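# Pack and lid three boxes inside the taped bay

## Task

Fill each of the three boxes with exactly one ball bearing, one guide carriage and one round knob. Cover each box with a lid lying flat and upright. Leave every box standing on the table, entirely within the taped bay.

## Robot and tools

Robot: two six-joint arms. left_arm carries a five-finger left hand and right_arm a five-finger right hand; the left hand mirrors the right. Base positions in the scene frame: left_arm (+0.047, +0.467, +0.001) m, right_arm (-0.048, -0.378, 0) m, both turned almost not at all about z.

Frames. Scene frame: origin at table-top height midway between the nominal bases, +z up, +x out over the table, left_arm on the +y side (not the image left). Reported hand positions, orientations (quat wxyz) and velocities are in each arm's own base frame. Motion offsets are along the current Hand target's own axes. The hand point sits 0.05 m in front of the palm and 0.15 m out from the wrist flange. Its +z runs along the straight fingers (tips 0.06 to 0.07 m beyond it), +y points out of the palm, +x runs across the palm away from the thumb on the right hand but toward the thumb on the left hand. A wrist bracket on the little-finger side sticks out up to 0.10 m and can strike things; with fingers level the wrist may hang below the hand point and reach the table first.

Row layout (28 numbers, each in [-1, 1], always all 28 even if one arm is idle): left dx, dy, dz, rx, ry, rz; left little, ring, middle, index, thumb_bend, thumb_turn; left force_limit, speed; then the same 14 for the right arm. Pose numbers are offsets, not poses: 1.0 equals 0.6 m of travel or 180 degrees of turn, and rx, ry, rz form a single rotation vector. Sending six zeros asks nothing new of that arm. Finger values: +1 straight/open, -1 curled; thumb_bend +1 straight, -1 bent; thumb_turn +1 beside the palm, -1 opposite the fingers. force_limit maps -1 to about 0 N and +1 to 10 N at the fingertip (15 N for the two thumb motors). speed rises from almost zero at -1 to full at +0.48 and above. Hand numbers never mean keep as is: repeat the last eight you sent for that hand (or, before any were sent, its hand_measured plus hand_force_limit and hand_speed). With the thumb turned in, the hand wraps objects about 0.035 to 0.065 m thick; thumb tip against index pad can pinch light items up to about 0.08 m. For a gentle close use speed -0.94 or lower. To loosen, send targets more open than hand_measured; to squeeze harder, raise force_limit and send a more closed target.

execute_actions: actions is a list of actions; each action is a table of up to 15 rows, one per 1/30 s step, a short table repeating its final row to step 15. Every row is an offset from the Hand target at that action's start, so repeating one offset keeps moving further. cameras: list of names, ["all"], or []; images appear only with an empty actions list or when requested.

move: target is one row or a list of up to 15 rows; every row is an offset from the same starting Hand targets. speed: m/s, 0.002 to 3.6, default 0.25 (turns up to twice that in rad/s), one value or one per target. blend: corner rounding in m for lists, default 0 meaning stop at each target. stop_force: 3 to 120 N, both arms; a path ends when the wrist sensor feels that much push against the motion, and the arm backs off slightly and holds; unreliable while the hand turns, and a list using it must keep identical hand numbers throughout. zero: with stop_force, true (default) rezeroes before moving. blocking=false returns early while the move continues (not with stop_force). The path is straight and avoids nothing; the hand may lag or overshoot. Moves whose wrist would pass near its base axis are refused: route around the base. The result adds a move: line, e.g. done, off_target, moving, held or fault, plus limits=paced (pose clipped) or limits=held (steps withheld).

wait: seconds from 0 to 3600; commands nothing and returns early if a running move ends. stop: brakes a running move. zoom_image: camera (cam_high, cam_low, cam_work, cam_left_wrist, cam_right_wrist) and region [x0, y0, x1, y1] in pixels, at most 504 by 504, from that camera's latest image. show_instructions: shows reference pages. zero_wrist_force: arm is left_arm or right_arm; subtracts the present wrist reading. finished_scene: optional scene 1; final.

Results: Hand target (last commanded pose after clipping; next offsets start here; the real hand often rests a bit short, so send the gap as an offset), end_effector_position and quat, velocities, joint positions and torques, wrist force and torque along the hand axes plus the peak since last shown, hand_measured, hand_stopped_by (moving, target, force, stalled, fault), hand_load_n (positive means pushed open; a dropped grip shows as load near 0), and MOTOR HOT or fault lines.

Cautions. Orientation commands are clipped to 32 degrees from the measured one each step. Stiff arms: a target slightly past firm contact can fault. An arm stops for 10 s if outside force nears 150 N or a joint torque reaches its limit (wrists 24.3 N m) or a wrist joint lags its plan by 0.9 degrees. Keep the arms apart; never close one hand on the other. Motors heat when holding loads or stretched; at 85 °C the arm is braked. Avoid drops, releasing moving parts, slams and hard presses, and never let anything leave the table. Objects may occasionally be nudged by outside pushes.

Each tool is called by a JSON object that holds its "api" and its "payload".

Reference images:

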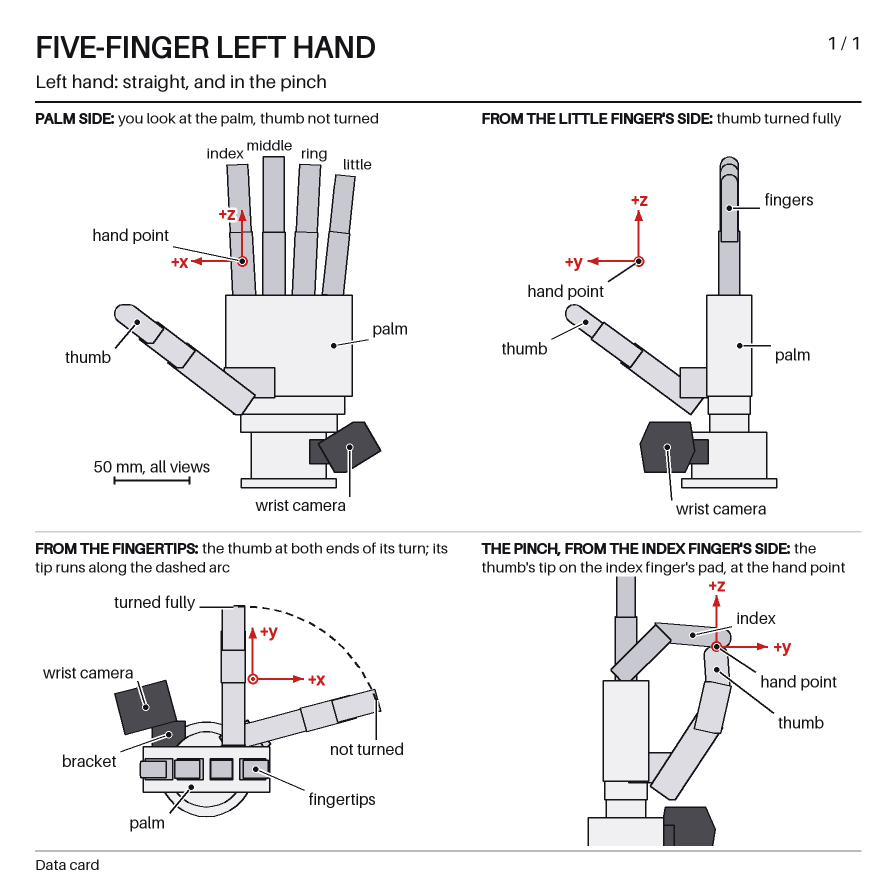

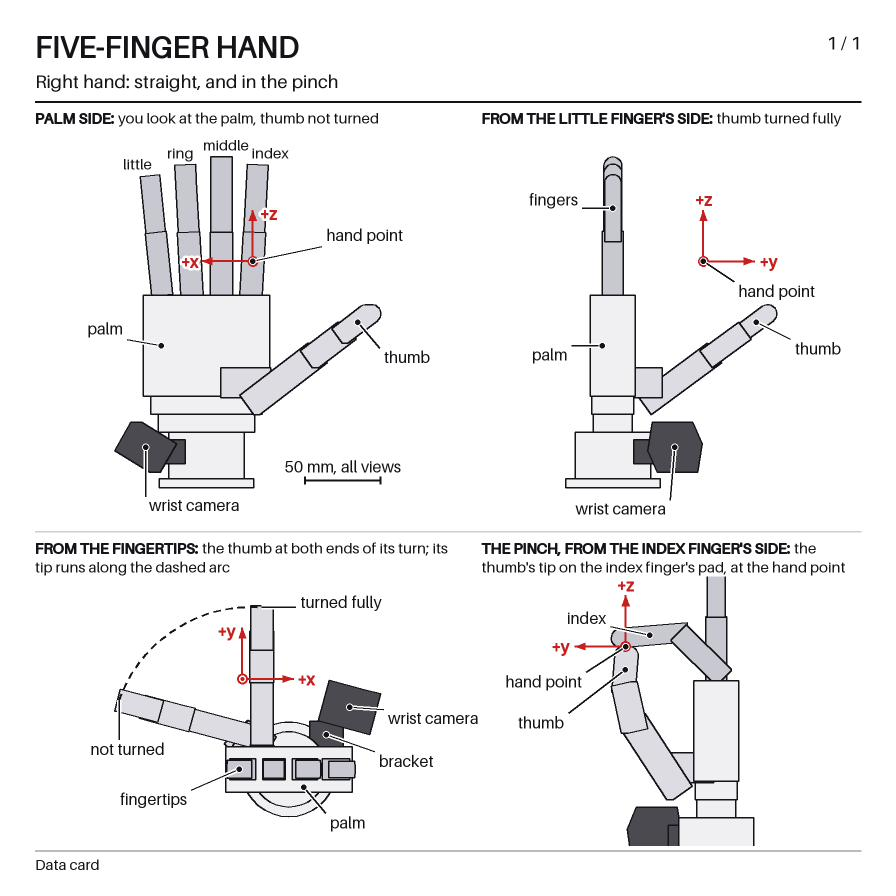

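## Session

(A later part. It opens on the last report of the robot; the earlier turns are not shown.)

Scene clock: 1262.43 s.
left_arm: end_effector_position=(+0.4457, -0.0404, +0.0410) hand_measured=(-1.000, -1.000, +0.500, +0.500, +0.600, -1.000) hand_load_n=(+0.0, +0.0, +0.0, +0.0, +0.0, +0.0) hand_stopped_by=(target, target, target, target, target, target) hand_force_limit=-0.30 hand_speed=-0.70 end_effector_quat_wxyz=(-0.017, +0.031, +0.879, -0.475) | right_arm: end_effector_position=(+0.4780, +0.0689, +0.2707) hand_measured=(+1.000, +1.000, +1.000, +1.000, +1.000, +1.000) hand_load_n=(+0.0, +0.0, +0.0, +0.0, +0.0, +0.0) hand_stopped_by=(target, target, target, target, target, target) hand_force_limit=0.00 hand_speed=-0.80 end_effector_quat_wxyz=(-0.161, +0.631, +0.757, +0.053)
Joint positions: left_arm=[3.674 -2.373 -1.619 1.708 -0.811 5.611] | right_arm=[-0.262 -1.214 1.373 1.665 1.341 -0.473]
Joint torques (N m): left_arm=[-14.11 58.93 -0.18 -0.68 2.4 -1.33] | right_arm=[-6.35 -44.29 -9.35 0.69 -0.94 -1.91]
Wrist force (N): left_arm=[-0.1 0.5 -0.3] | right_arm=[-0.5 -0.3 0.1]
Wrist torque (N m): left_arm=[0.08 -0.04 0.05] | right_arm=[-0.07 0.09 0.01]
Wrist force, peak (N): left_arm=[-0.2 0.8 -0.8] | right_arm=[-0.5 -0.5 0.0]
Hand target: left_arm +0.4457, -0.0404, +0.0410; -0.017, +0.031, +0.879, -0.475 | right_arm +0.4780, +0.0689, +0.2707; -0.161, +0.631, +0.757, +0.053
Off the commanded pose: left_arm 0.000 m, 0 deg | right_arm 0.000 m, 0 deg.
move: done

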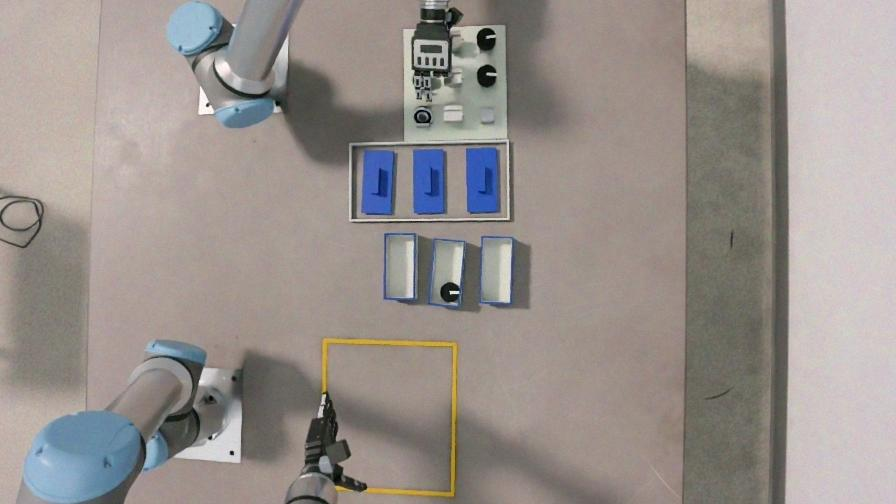

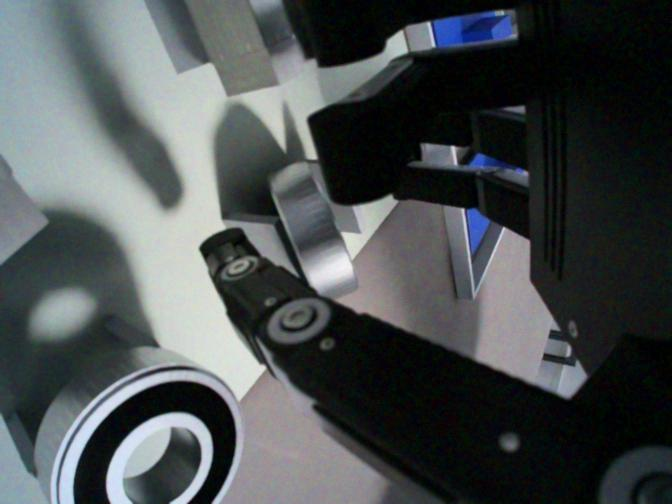

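{"api": "execute_actions", "payload": {"actions": [[[0,0,0,0,0,0,-1,-1,0.05,0.05,0.6,-1,-0.3,-0.85,0,0,0,0,0,0,1,1,1,1,1,1,0,-0.8]],[[0,0,0,0,0,0,-1,-1,0.05,0.05,0.6,-1,-0.3,-0.85,0,0,0,0,0,0,1,1,1,1,1,1,0,-0.8]],[[0,0,0,0,0,0,-1,-1,0.05,0.05,0.6,-1,-0.3,-0.85,0,0,0,0,0,0,1,1,1,1,1,1,0,-0.8]]], "cameras": ["cam_high", "cam_left_wrist"]}}

{"api": "zoom_image", "payload": {"camera": "cam_high", "region": [390, 40, 460, 110]}}

Scene clock: 1271.43 s.
left_arm: end_effector_position=(+0.4457, -0.0404, +0.0410) hand_measured=(-1.000, -1.000, +0.210, +0.210, +0.600, -1.000) hand_load_n=(+0.0, +0.0, +5.0, +4.0, +0.0, -0.5) hand_stopped_by=(target, target, force, force, target, target) hand_force_limit=-0.30 hand_speed=-0.85 end_effector_quat_wxyz=(-0.017, +0.031, +0.879, -0.475) | right_arm: end_effector_position=(+0.4780, +0.0689, +0.2707) hand_measured=(+1.000, +1.000, +1.000, +1.000, +1.000, +1.000) hand_load_n=(+0.0, +0.0, +0.0, +0.0, +0.0, +0.0) hand_stopped_by=(target, target, target, target, target, target) hand_force_limit=0.00 hand_speed=-0.80 end_effector_quat_wxyz=(-0.161, +0.631, +0.757, +0.053)
Joint positions: left_arm=[3.674 -2.373 -1.619 1.708 -0.811 5.611] | right_arm=[-0.262 -1.214 1.373 1.665 1.341 -0.473]
Joint torques (N m): left_arm=[3.12 58.31 10.38 -0.87 -1.93 -0.04] | right_arm=[-6.68 -44.15 -9.54 0.65 -0.93 -2.1]
Wrist force (N): left_arm=[-0.6 -9.2 4.6] | right_arm=[-0.4 -0.3 -0.1]
Wrist torque (N m): left_arm=[-0.34 0.09 0.12] | right_arm=[-0.07 0.07 0.01]
Wrist force, peak (N): left_arm=[-0.5 -10.0 5.1] | right_arm=[-0.6 -0.5 -0.2]
Hand target: left_arm +0.4457, -0.0404, +0.0410; -0.017, +0.031, +0.879, -0.475 | right_arm +0.4780, +0.0689, +0.2707; -0.161, +0.631, +0.757, +0.053
Off the commanded pose: left_arm 0.000 m, 0 deg | right_arm 0.000 m, 0 deg.
Step readings (end_effector_position of left_arm | right_arm):
0: (+0.4457, -0.0404, +0.0410) | (+0.4780, +0.0689, +0.2707)
1: (+0.4457, -0.0404, +0.0410) | (+0.4780, +0.0689, +0.2707)
2: (+0.4457, -0.0404, +0.0410) | (+0.4780, +0.0689, +0.2707)
4: (+0.4457, -0.0404, +0.0410) | (+0.4780, +0.0689, +0.2707)
8: (+0.4457, -0.0404, +0.0410) | (+0.4780, +0.0689, +0.2707)
15: (+0.4457, -0.0404, +0.0410) | (+0.4780, +0.0689, +0.2707)
16: (+0.4457, -0.0404, +0.0410) | (+0.4780, +0.0689, +0.2707)
17: (+0.4457, -0.0404, +0.0410) | (+0.4780, +0.0689, +0.2707)
19: (+0.4457, -0.0404, +0.0410) | (+0.4780, +0.0689, +0.2707)
23: (+0.4457, -0.0404, +0.0410) | (+0.4780, +0.0689, +0.2707)
30: (+0.4457, -0.0405, +0.0410) | (+0.4780, +0.0689, +0.2707)
31: (+0.4457, -0.0405, +0.0410) | (+0.4780, +0.0689, +0.2707)
32: (+0.4457, -0.0405, +0.0410) | (+0.4780, +0.0689, +0.2707)
34: (+0.4457, -0.0405, +0.0410) | (+0.4780, +0.0689, +0.2707)
38: (+0.4457, -0.0405, +0.0410) | (+0.4780, +0.0689, +0.2707)
45: (+0.4457, -0.0404, +0.0410) | (+0.4780, +0.0689, +0.2707)

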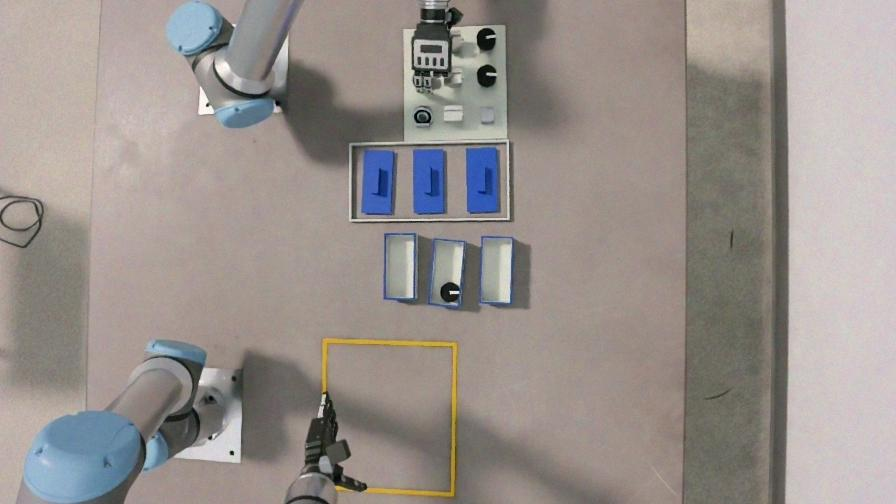

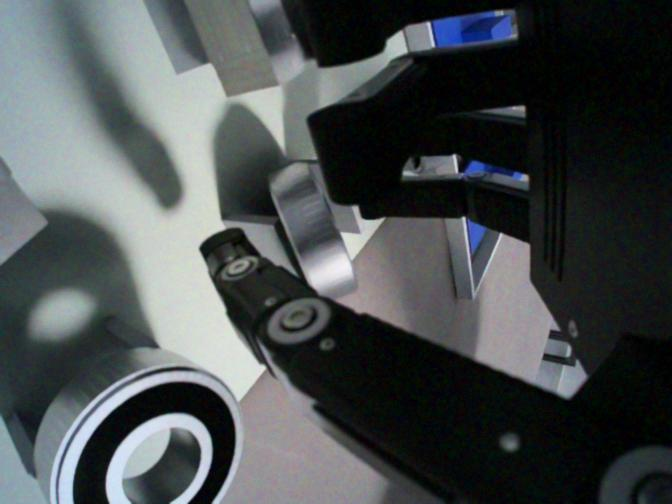

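Scaled by 7.200 from the camera's image (finer frame: 1280x720).

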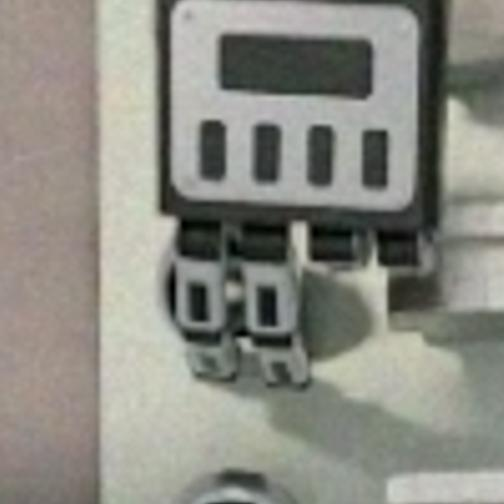

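{"api": "wait", "payload": {"seconds": 0.1, "cameras": ["cam_left_wrist", "cam_work", "cam_low", "cam_high"]}}

{"api": "zoom_image", "payload": {"camera": "cam_work", "region": [590, 210, 690, 290]}}

{"api": "zoom_image", "payload": {"camera": "cam_low", "region": [470, 240, 570, 310]}}

{"api": "zoom_image", "payload": {"camera": "cam_left_wrist", "region": [180, 80, 432, 332]}}

Scene clock: 1289.23 s.
left_arm: end_effector_position=(+0.4457, -0.0404, +0.0410) hand_measured=(-1.000, -1.000, +0.210, +0.210, +0.600, -1.000) hand_load_n=(+0.0, +0.0, +5.5, +4.0, +0.0, +0.0) hand_stopped_by=(target, target, force, force, target, target) hand_force_limit=-0.30 hand_speed=-0.85 end_effector_quat_wxyz=(-0.017, +0.031, +0.879, -0.475) | right_arm: end_effector_position=(+0.4780, +0.0689, +0.2707) hand_measured=(+1.000, +1.000, +1.000, +1.000, +1.000, +1.000) hand_load_n=(+0.0, +0.0, +0.0, +0.0, +0.0, +0.0) hand_stopped_by=(target, target, target, target, target, target) hand_force_limit=0.00 hand_speed=-0.80 end_effector_quat_wxyz=(-0.161, +0.631, +0.757, +0.053)
Joint positions: left_arm=[3.674 -2.373 -1.619 1.708 -0.811 5.611] | right_arm=[-0.262 -1.214 1.373 1.665 1.341 -0.473]
Joint torques (N m): left_arm=[15.83 55.21 22.54 -0.77 -2 1.06] | right_arm=[-6.6 -44.12 -9.62 0.67 -1 -1.96]
Wrist force (N): left_arm=[-0.5 -8.1 5.0] | right_arm=[-0.4 -0.5 0.3]
Wrist torque (N m): left_arm=[-0.29 0.08 0.12] | right_arm=[-0.12 0.06 0.01]
Wrist force, peak (N): left_arm=[-0.6 -9.4 4.8] | right_arm=[-0.4 -0.6 0.1]
Hand target: left_arm +0.4457, -0.0404, +0.0410; -0.017, +0.031, +0.879, -0.475 | right_arm +0.4780, +0.0689, +0.2707; -0.161, +0.631, +0.757, +0.053
Off the commanded pose: left_arm 0.000 m, 0 deg | right_arm 0.000 m, 0 deg.
wait: 0.10 s; at rest from the start
Images, in order (width x height): cam_high 896x504, cam_low 896x504, cam_work 896x504, cam_left_wrist 672x504.

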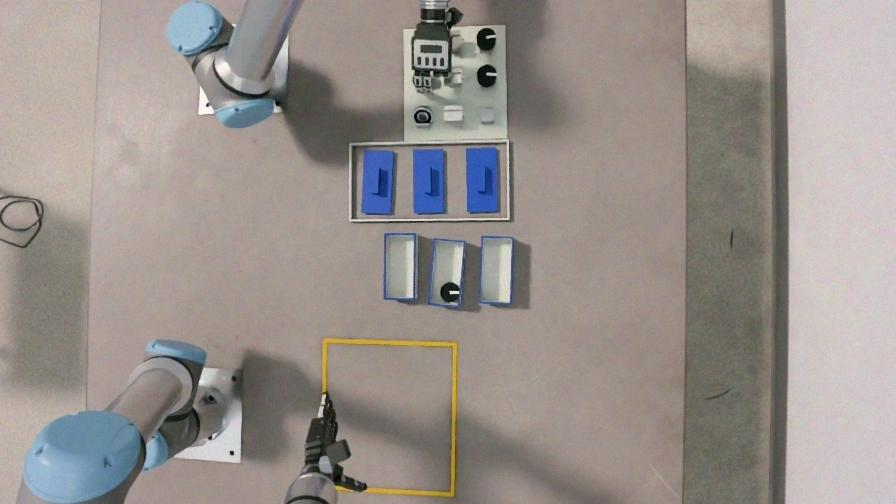

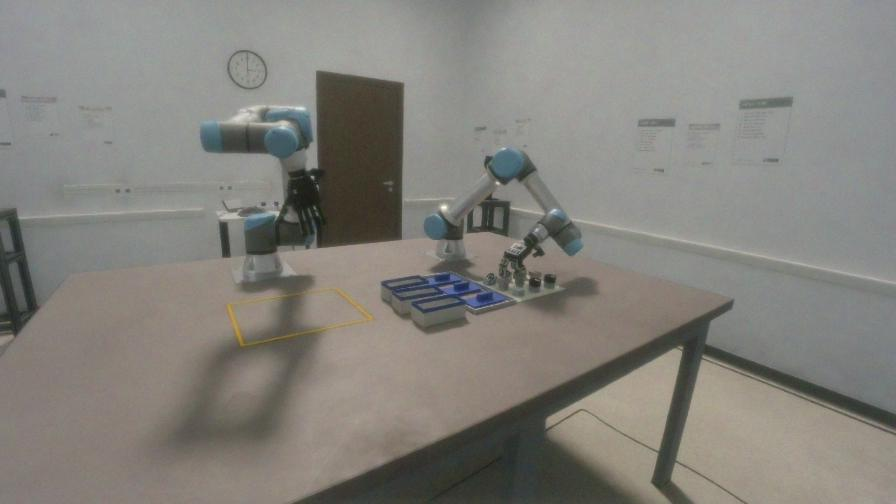

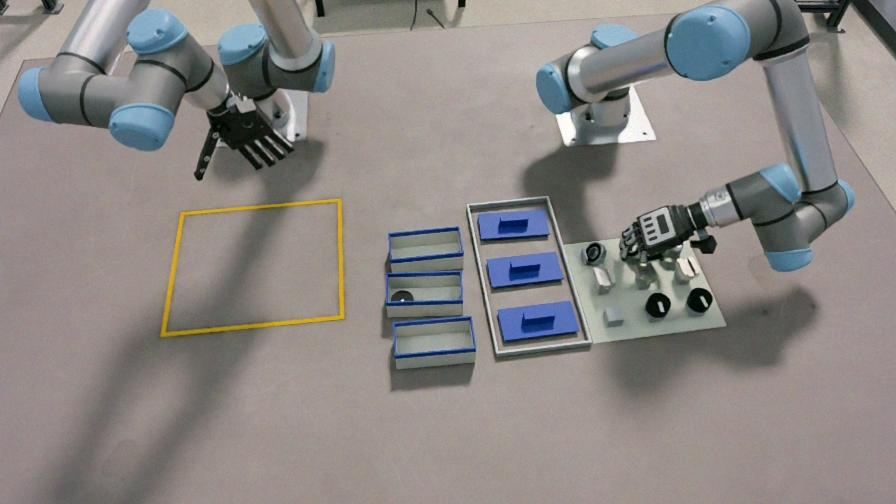

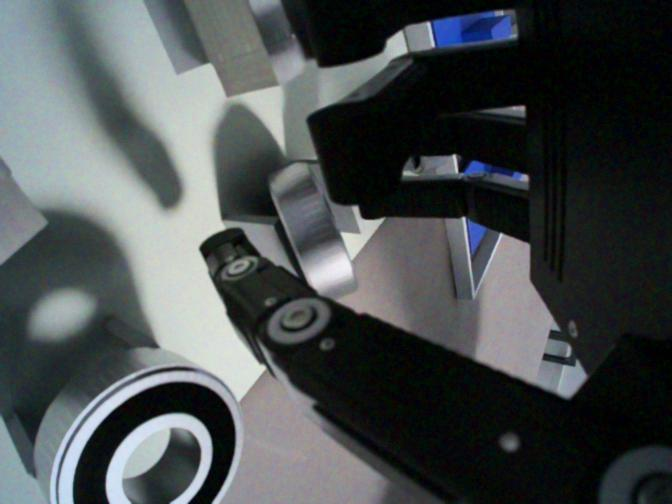

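Scaled by 5.040 from the camera's image (finer frame: 1280x720).

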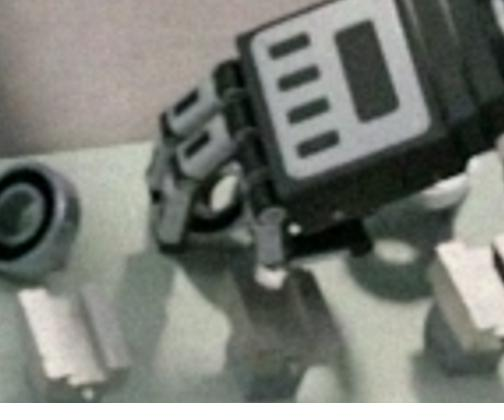

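Scaled by 5.040 from the camera's image (finer frame: 1280x720).

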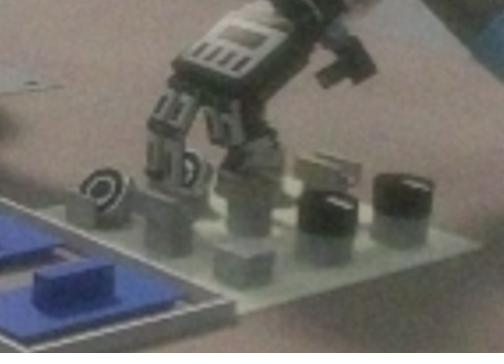

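Scaled by 2.000 from the camera's image (finer frame: 960x720).

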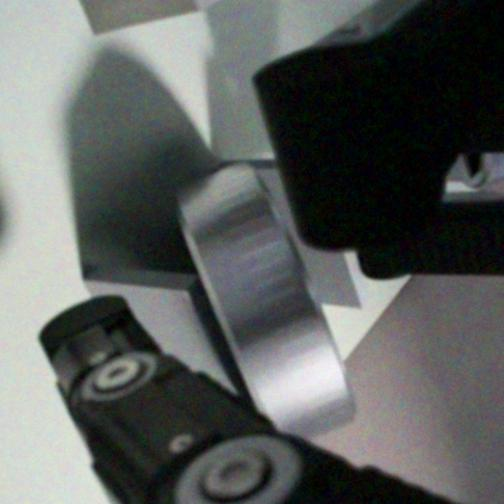

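{"api": "zoom_image", "payload": {"camera": "cam_high", "region": [395, 90, 455, 140]}}

{"api": "zoom_image", "payload": {"camera": "cam_low", "region": [475, 260, 535, 300]}}

{"api": "zoom_image", "payload": {"camera": "cam_left_wrist", "region": [0, 250, 300, 504]}}

Scaled by 8.400 from the camera's image (finer frame: 1280x720).

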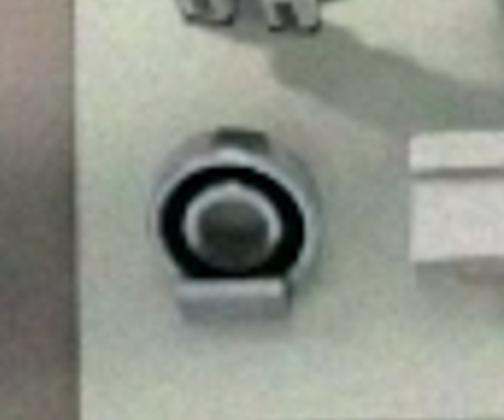

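Scaled by 8.400 from the camera's image (finer frame: 1280x720).

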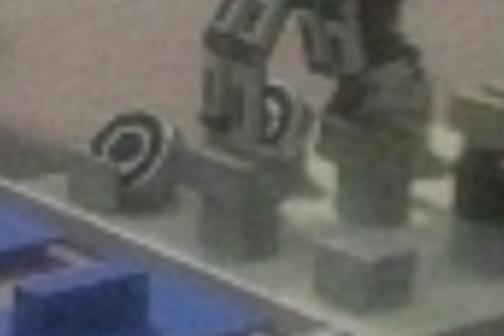

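Scaled by 1.680 from the camera's image (finer frame: 960x720).

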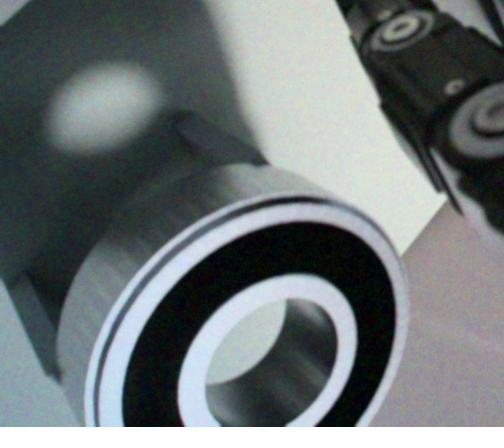

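{"api": "move", "payload": {"target": [[0,0,0,0,0,0,-1,-1,0.56,0.56,0.6,-1,-0.3,-0.5,0,0,0,0,0,0,1,1,1,1,1,1,0,-0.8],[0,-0.21,-0.137,0,0,0,-1,-1,0.56,0.56,0.6,-1,-0.3,-0.5,0,0,0,0,0,0,1,1,1,1,1,1,0,-0.8]], "speed": 0.2, "cameras": ["cam_high", "cam_left_wrist"]}}

{"api": "zoom_image", "payload": {"camera": "cam_left_wrist", "region": [100, 100, 604, 504]}}

Scene clock: 1420.10 s.
left_arm: end_effector_position=(+0.4458, -0.0407, +0.1913) hand_measured=(-1.000, -1.000, +0.560, +0.560, +0.600, -1.000) hand_load_n=(+0.0, +0.0, +0.0, +0.0, +0.0, +0.0) hand_stopped_by=(target, target, target, target, target, target) hand_force_limit=-0.30 hand_speed=-0.50 end_effector_quat_wxyz=(-0.017, +0.031, +0.879, -0.475) | right_arm: end_effector_position=(+0.4780, +0.0689, +0.2707) hand_measured=(+1.000, +1.000, +1.000, +1.000, +1.000, +1.000) hand_load_n=(+0.0, +0.0, +0.5, +0.0, +0.0, +0.0) hand_stopped_by=(target, target, target, target, target, target) hand_force_limit=0.00 hand_speed=-0.80 end_effector_quat_wxyz=(-0.161, +0.631, +0.757, +0.053)
Joint positions: left_arm=[3.673 -2.144 -1.551 1.411 -0.81 5.61] | right_arm=[-0.262 -1.214 1.373 1.665 1.341 -0.473]
Joint torques (N m): left_arm=[12.47 57.11 25.94 -4.51 -0.75 1.39] | right_arm=[-6.54 -44.21 -9.33 0.64 -0.93 -1.95]
Wrist force (N): left_arm=[-0.2 0.5 -0.5] | right_arm=[-0.3 -0.3 0.1]
Wrist torque (N m): left_arm=[0.06 -0.02 -0.11] | right_arm=[-0.06 0.05 0.02]
Wrist force, peak (N): left_arm=[-0.6 -9.5 4.6] | right_arm=[-0.6 -0.4 -0.1]
Hand target: left_arm +0.4458, -0.0407, +0.1915; -0.017, +0.031, +0.879, -0.475 | right_arm +0.4780, +0.0689, +0.2707; -0.161, +0.631, +0.757, +0.053
Off the commanded pose: left_arm 0.000 m, 0 deg | right_arm 0.000 m, 0 deg.
move: done

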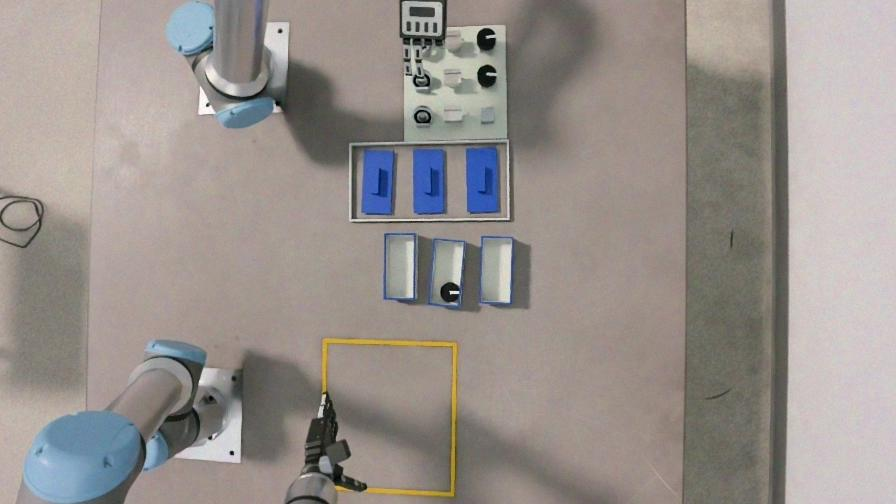

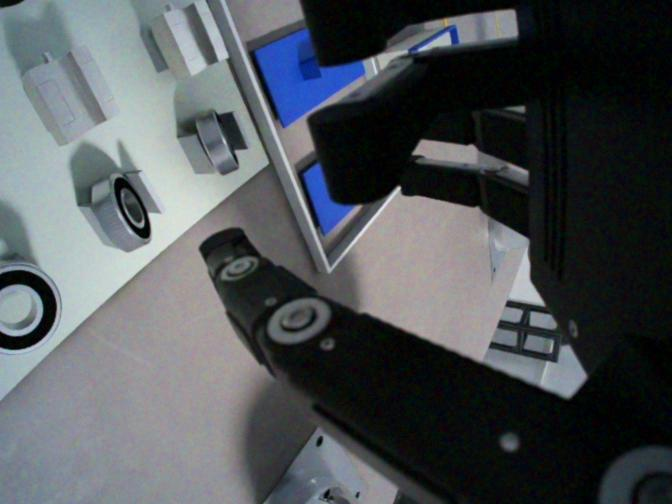

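Scaled by 1.000.

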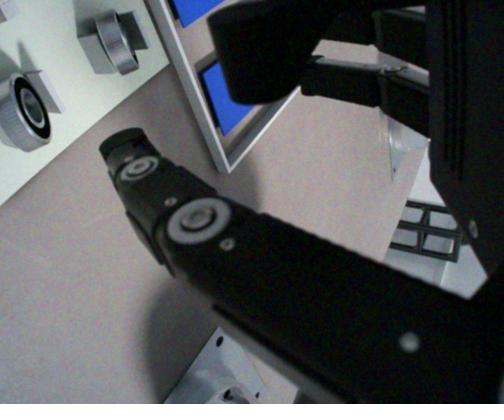

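{"api": "zoom_image", "payload": {"camera": "cam_left_wrist", "region": [0, 0, 260, 260]}}

{"api": "zoom_image", "payload": {"camera": "cam_high", "region": [400, 60, 470, 130]}}

Scaled by 1.938 from the camera's image (finer frame: 960x720).

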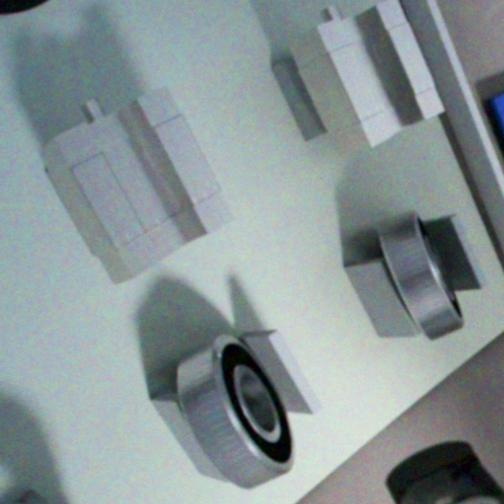

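Scaled by 7.200 from the camera's image (finer frame: 1280x720).

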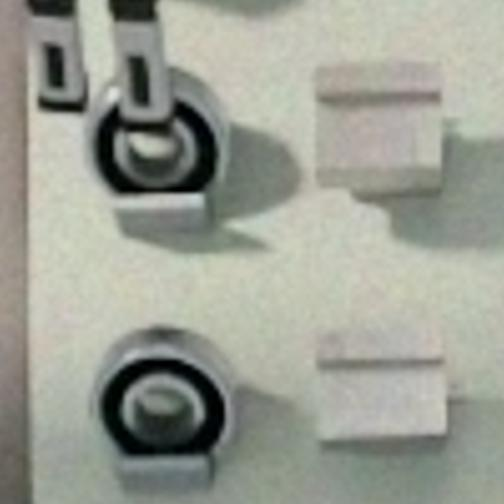

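{"api": "move", "payload": {"target": [0,0,0,0,-0.438,-0.2846,-1,-1,0.56,0.56,0.6,-1,-0.3,-0.5,0,0,0,0,0,0,1,1,1,1,1,1,0,-0.8], "speed": 0.3, "cameras": ["cam_high", "cam_work"]}}

Scene clock: 1480.40 s.
left_arm: end_effector_position=(+0.4457, -0.0407, +0.1915) hand_measured=(-1.000, -1.000, +0.560, +0.560, +0.600, -1.000) hand_load_n=(+0.0, +0.0, +0.0, +0.0, +0.0, +0.0) hand_stopped_by=(target, target, target, target, target, target) hand_force_limit=-0.30 hand_speed=-0.50 end_effector_quat_wxyz=(-0.338, +0.621, -0.622, +0.336) | right_arm: end_effector_position=(+0.4780, +0.0689, +0.2707) hand_measured=(+1.000, +1.000, +1.000, +1.000, +1.000, +1.000) hand_load_n=(+0.0, +0.0, +0.0, +0.0, +0.0, +0.0) hand_stopped_by=(target, target, target, target, target, target) hand_force_limit=0.00 hand_speed=-0.80 end_effector_quat_wxyz=(-0.161, +0.631, +0.757, +0.053)
Joint positions: left_arm=[3.621 -1.38 -2.075 2.823 -1.175 3.421] | right_arm=[-0.262 -1.214 1.373 1.665 1.341 -0.473]
Joint torques (N m): left_arm=[-13.67 25.69 31.19 1.64 -1.3 -1.68] | right_arm=[-6.63 -43.53 -9.19 0.68 -0.97 -1.93]
Wrist force (N): left_arm=[0.1 0.2 -0.7] | right_arm=[-0.2 -0.4 0.0]
Wrist torque (N m): left_arm=[0.03 -0.03 0.07] | right_arm=[-0.07 0.04 0.02]
Wrist force, peak (N): left_arm=[-0.3 1.1 -0.9] | right_arm=[-0.6 -0.5 0.1]
Hand target: left_arm +0.4458, -0.0407, +0.1915; -0.338, +0.621, -0.622, +0.336 | right_arm +0.4780, +0.0689, +0.2707; -0.161, +0.631, +0.757, +0.053
Off the commanded pose: left_arm 0.000 m, 0 deg | right_arm 0.000 m, 0 deg.
move: done

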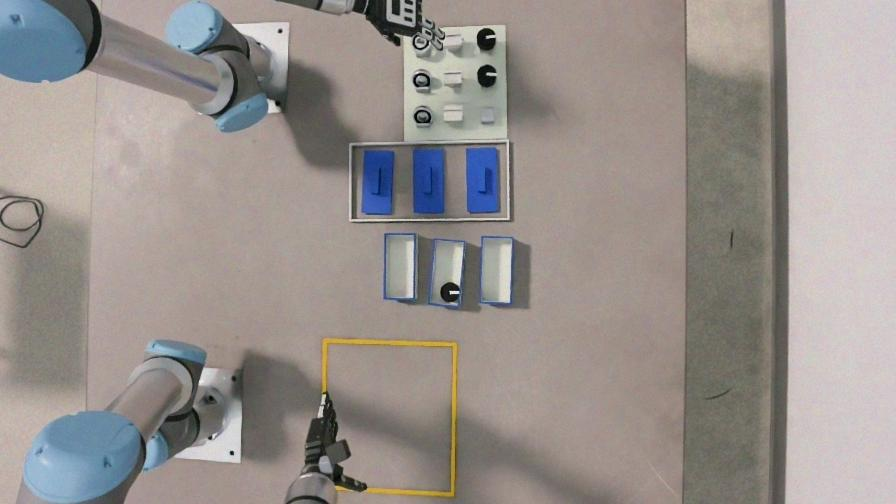

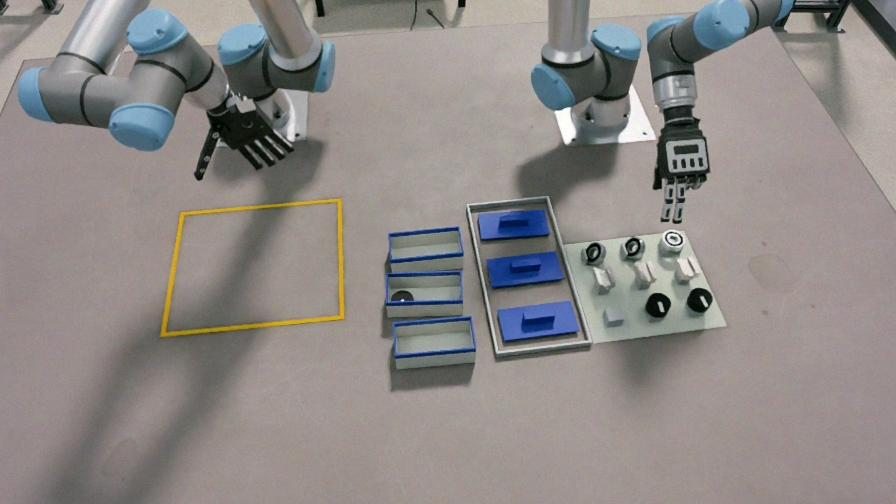

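{"api": "zoom_image", "payload": {"camera": "cam_work", "region": [560, 210, 740, 350]}}

Scaled by 2.800 from the camera's image (finer frame: 1280x720).

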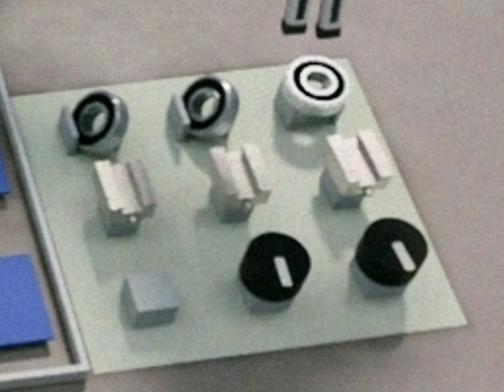

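{"api": "move", "payload": {"target": [0,0,0,0,-0.121,0.1865,-1,-1,0.56,0.56,0.6,-1,-0.3,-0.5,0,0,0,0,0,0,1,1,1,1,1,1,0,-0.8], "speed": 0.3, "cameras": ["cam_high", "cam_work", "cam_left_wrist"]}}

{"api": "zoom_image", "payload": {"camera": "cam_high", "region": [360, 0, 480, 120]}}

Scene clock: 1494.67 s.
left_arm: end_effector_position=(+0.4458, -0.0407, +0.1915) hand_measured=(-1.000, -1.000, +0.560, +0.560, +0.600, -1.000) hand_load_n=(+0.0, +0.0, +0.0, +0.0, +0.0, +0.0) hand_stopped_by=(target, target, target, target, target, target) hand_force_limit=-0.30 hand_speed=-0.50 end_effector_quat_wxyz=(+0.530, -0.467, +0.700, -0.103) | right_arm: end_effector_position=(+0.4780, +0.0689, +0.2707) hand_measured=(+1.000, +1.000, +1.000, +1.000, +1.000, +1.000) hand_load_n=(+0.0, +0.0, +0.0, +0.0, +0.0, +0.0) hand_stopped_by=(target, target, target, target, target, target) hand_force_limit=0.00 hand_speed=-0.80 end_effector_quat_wxyz=(-0.161, +0.631, +0.757, +0.053)
Joint positions: left_arm=[3.125 -1.452 -2.058 3.047 -1.944 3.751] | right_arm=[-0.262 -1.214 1.373 1.665 1.341 -0.473]
Joint torques (N m): left_arm=[-14.59 -0.72 8.78 2.06 -1.69 1.42] | right_arm=[-6.82 -44.12 -9.23 0.66 -0.77 -1.97]
Wrist force (N): left_arm=[0.2 -0.6 -0.3] | right_arm=[-0.3 -0.5 0.0]
Wrist torque (N m): left_arm=[-0.08 -0.03 -0.03] | right_arm=[-0.10 0.06 0.01]
Wrist force, peak (N): left_arm=[0.4 -0.9 -0.6] | right_arm=[-0.4 -0.6 0.0]
Hand target: left_arm +0.4458, -0.0407, +0.1915; +0.530, -0.467, +0.700, -0.103 | right_arm +0.4780, +0.0689, +0.2707; -0.161, +0.631, +0.757, +0.053
Off the commanded pose: left_arm 0.000 m, 0 deg | right_arm 0.000 m, 0 deg.
move: done

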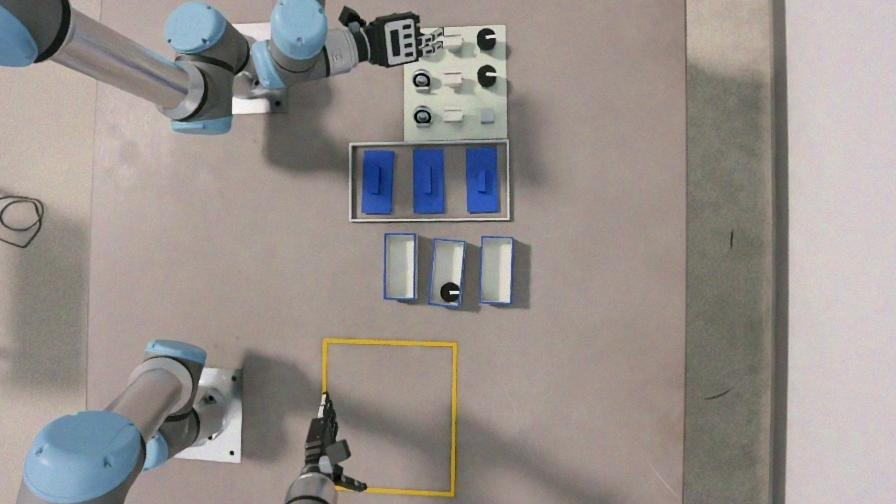

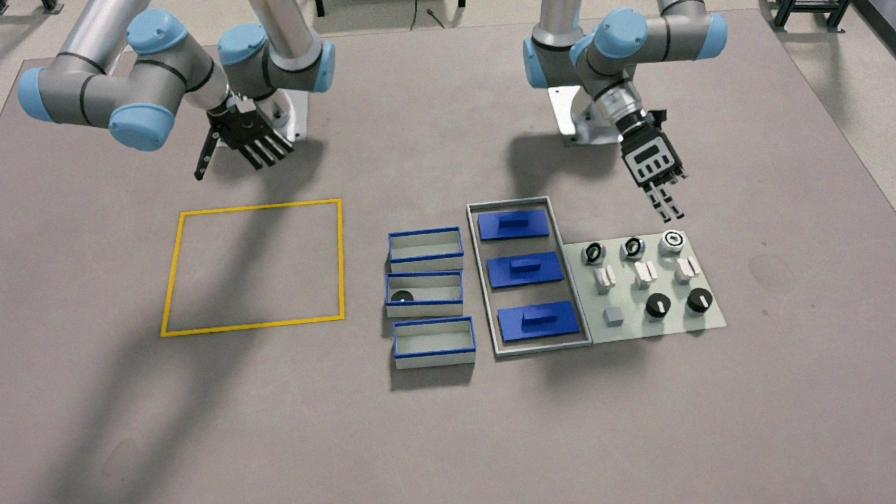

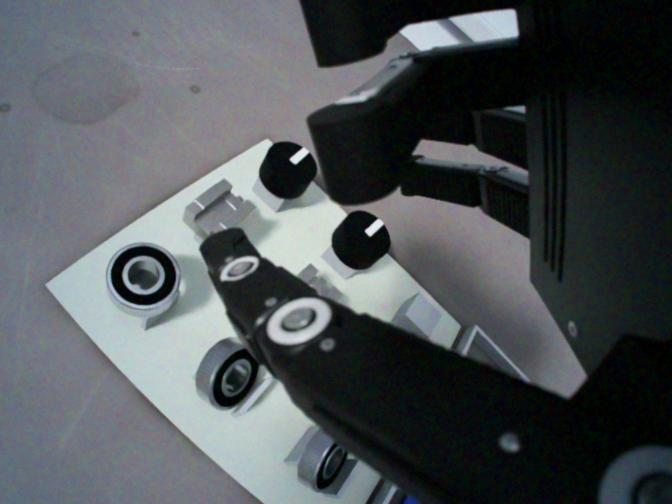

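Scaled by 4.200 from the camera's image (finer frame: 1280x720).

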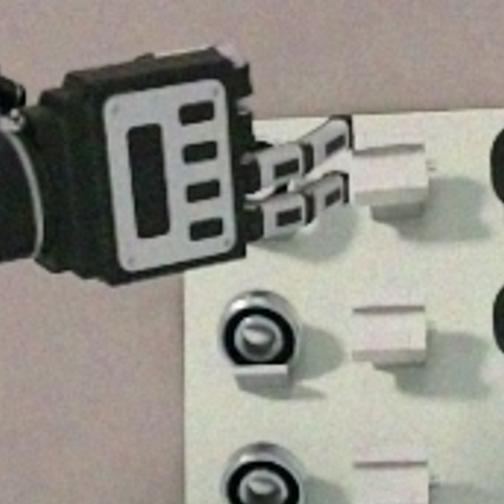

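{"api": "move", "payload": {"target": [0.1966,0.046,0.0498,0,0,0,-1,-1,0.5,0.5,0.8,-1,-0.3,-0.5,0,0,0,0,0,0,1,1,1,1,1,1,0,-0.8], "speed": 0.2, "cameras": ["cam_high", "cam_work", "cam_left_wrist", "cam_low"]}}

{"api": "zoom_image", "payload": {"camera": "cam_high", "region": [360, 30, 480, 150]}}

{"api": "zoom_image", "payload": {"camera": "cam_work", "region": [560, 190, 700, 330]}}

Scene clock: 1513.23 s.
left_arm: end_effector_position=(+0.4557, -0.1052, +0.0853) hand_measured=(-1.000, -1.000, +0.500, +0.500, +0.800, -1.000) hand_load_n=(+0.0, +0.0, +0.0, +0.0, +0.5, +0.0) hand_stopped_by=(target, target, target, target, target, target) hand_force_limit=-0.30 hand_speed=-0.50 end_effector_quat_wxyz=(+0.530, -0.467, +0.700, -0.103) | right_arm: end_effector_position=(+0.4780, +0.0689, +0.2707) hand_measured=(+1.000, +1.000, +1.000, +1.000, +1.000, +1.000) hand_load_n=(+0.0, +0.0, +0.0, +0.0, +0.0, +0.0) hand_stopped_by=(target, target, target, target, target, target) hand_force_limit=0.00 hand_speed=-0.80 end_effector_quat_wxyz=(-0.161, +0.631, +0.757, +0.053)
Joint positions: left_arm=[2.911 -1.719 -2.108 3.312 -2.134 3.638] | right_arm=[-0.262 -1.214 1.373 1.665 1.341 -0.473]
Joint torques (N m): left_arm=[-14.4 6.95 25.98 2.17 -1.76 -1.37] | right_arm=[-6.52 -43.68 -9.47 0.6 -0.8 -1.96]
Wrist force (N): left_arm=[-0.2 -1.3 -0.3] | right_arm=[-0.5 -0.3 -0.2]
Wrist torque (N m): left_arm=[-0.20 0.03 0.12] | right_arm=[-0.06 0.09 0.01]
Wrist force, peak (N): left_arm=[0.6 -1.5 -0.1] | right_arm=[-0.3 -0.6 0.1]
Hand target: left_arm +0.4557, -0.1053, +0.0852; +0.530, -0.467, +0.700, -0.103 | right_arm +0.4780, +0.0689, +0.2707; -0.161, +0.631, +0.757, +0.053
Off the commanded pose: left_arm 0.000 m, 0 deg | right_arm 0.000 m, 0 deg.
move: done
Images, in order (width x height): cam_high 896x504, cam_low 896x504, cam_work 896x504, cam_left_wrist 672x504.

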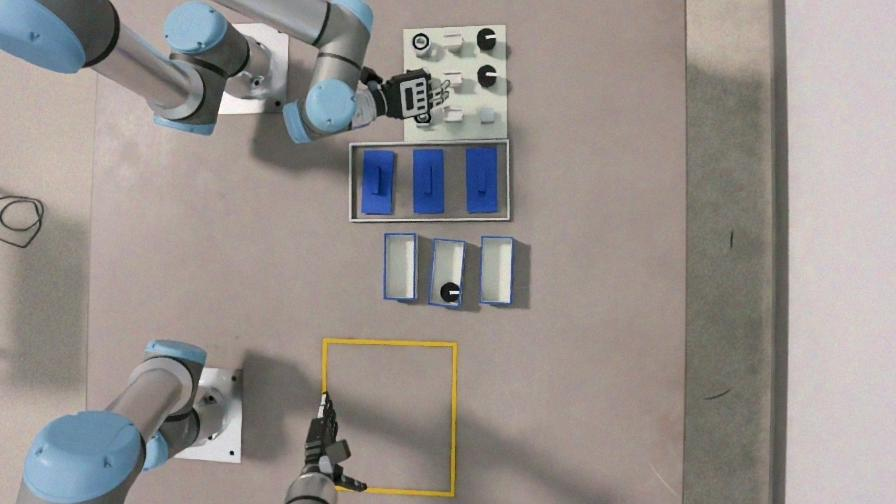

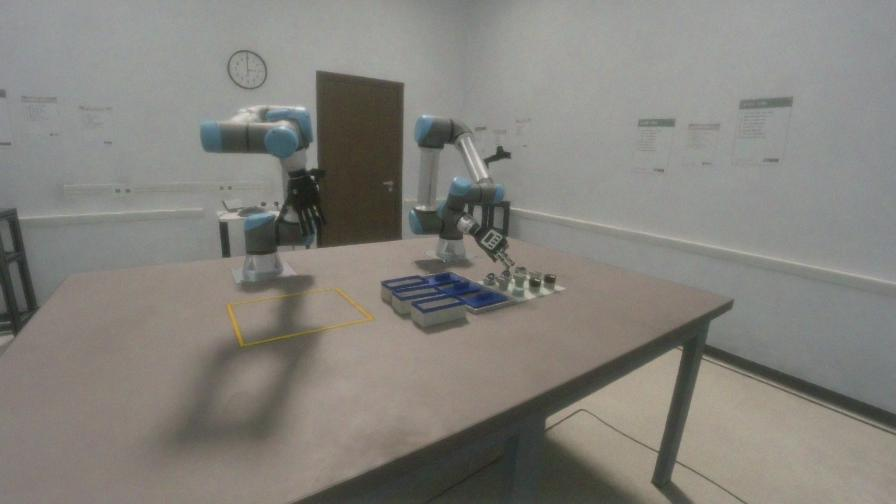

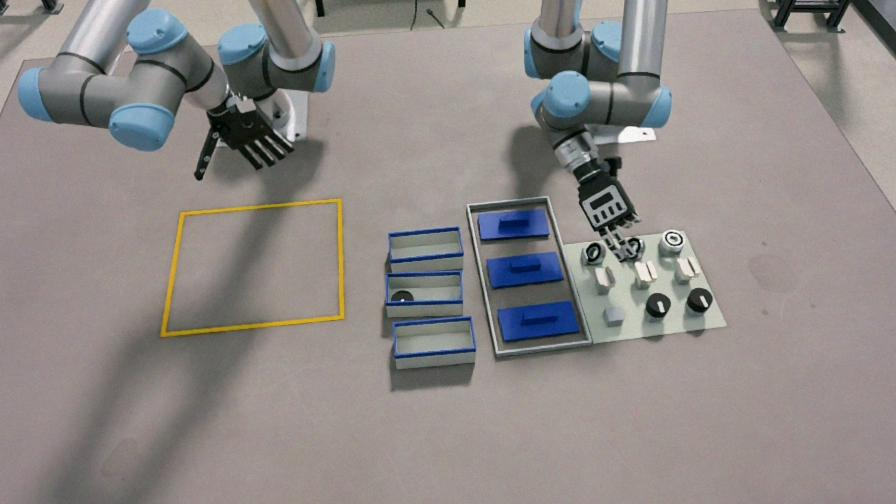

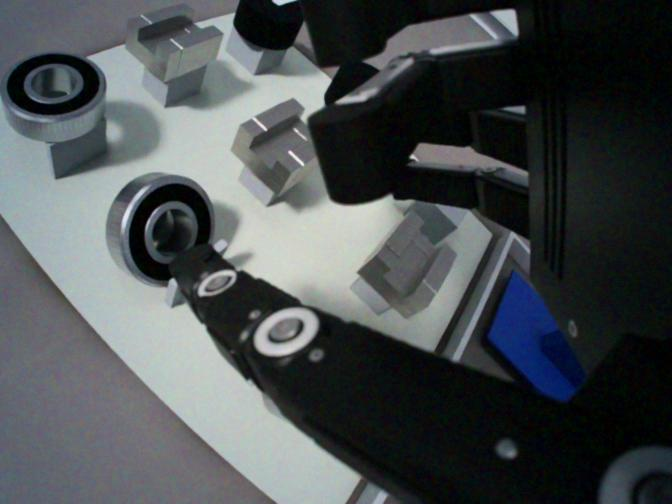

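Scaled by 4.200 from the camera's image (finer frame: 1280x720).

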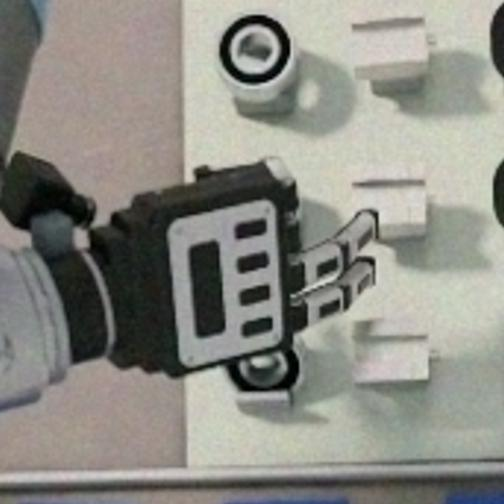

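Scaled by 3.600 from the camera's image (finer frame: 1280x720).

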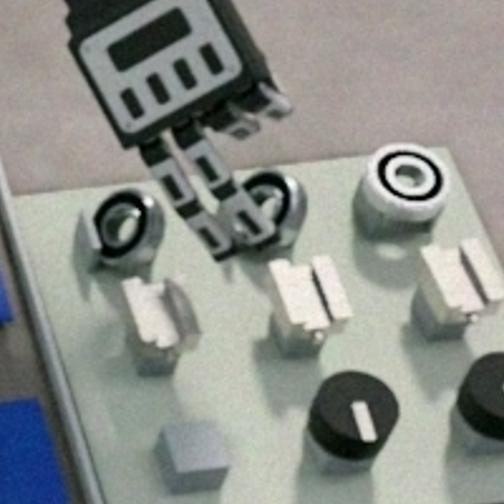

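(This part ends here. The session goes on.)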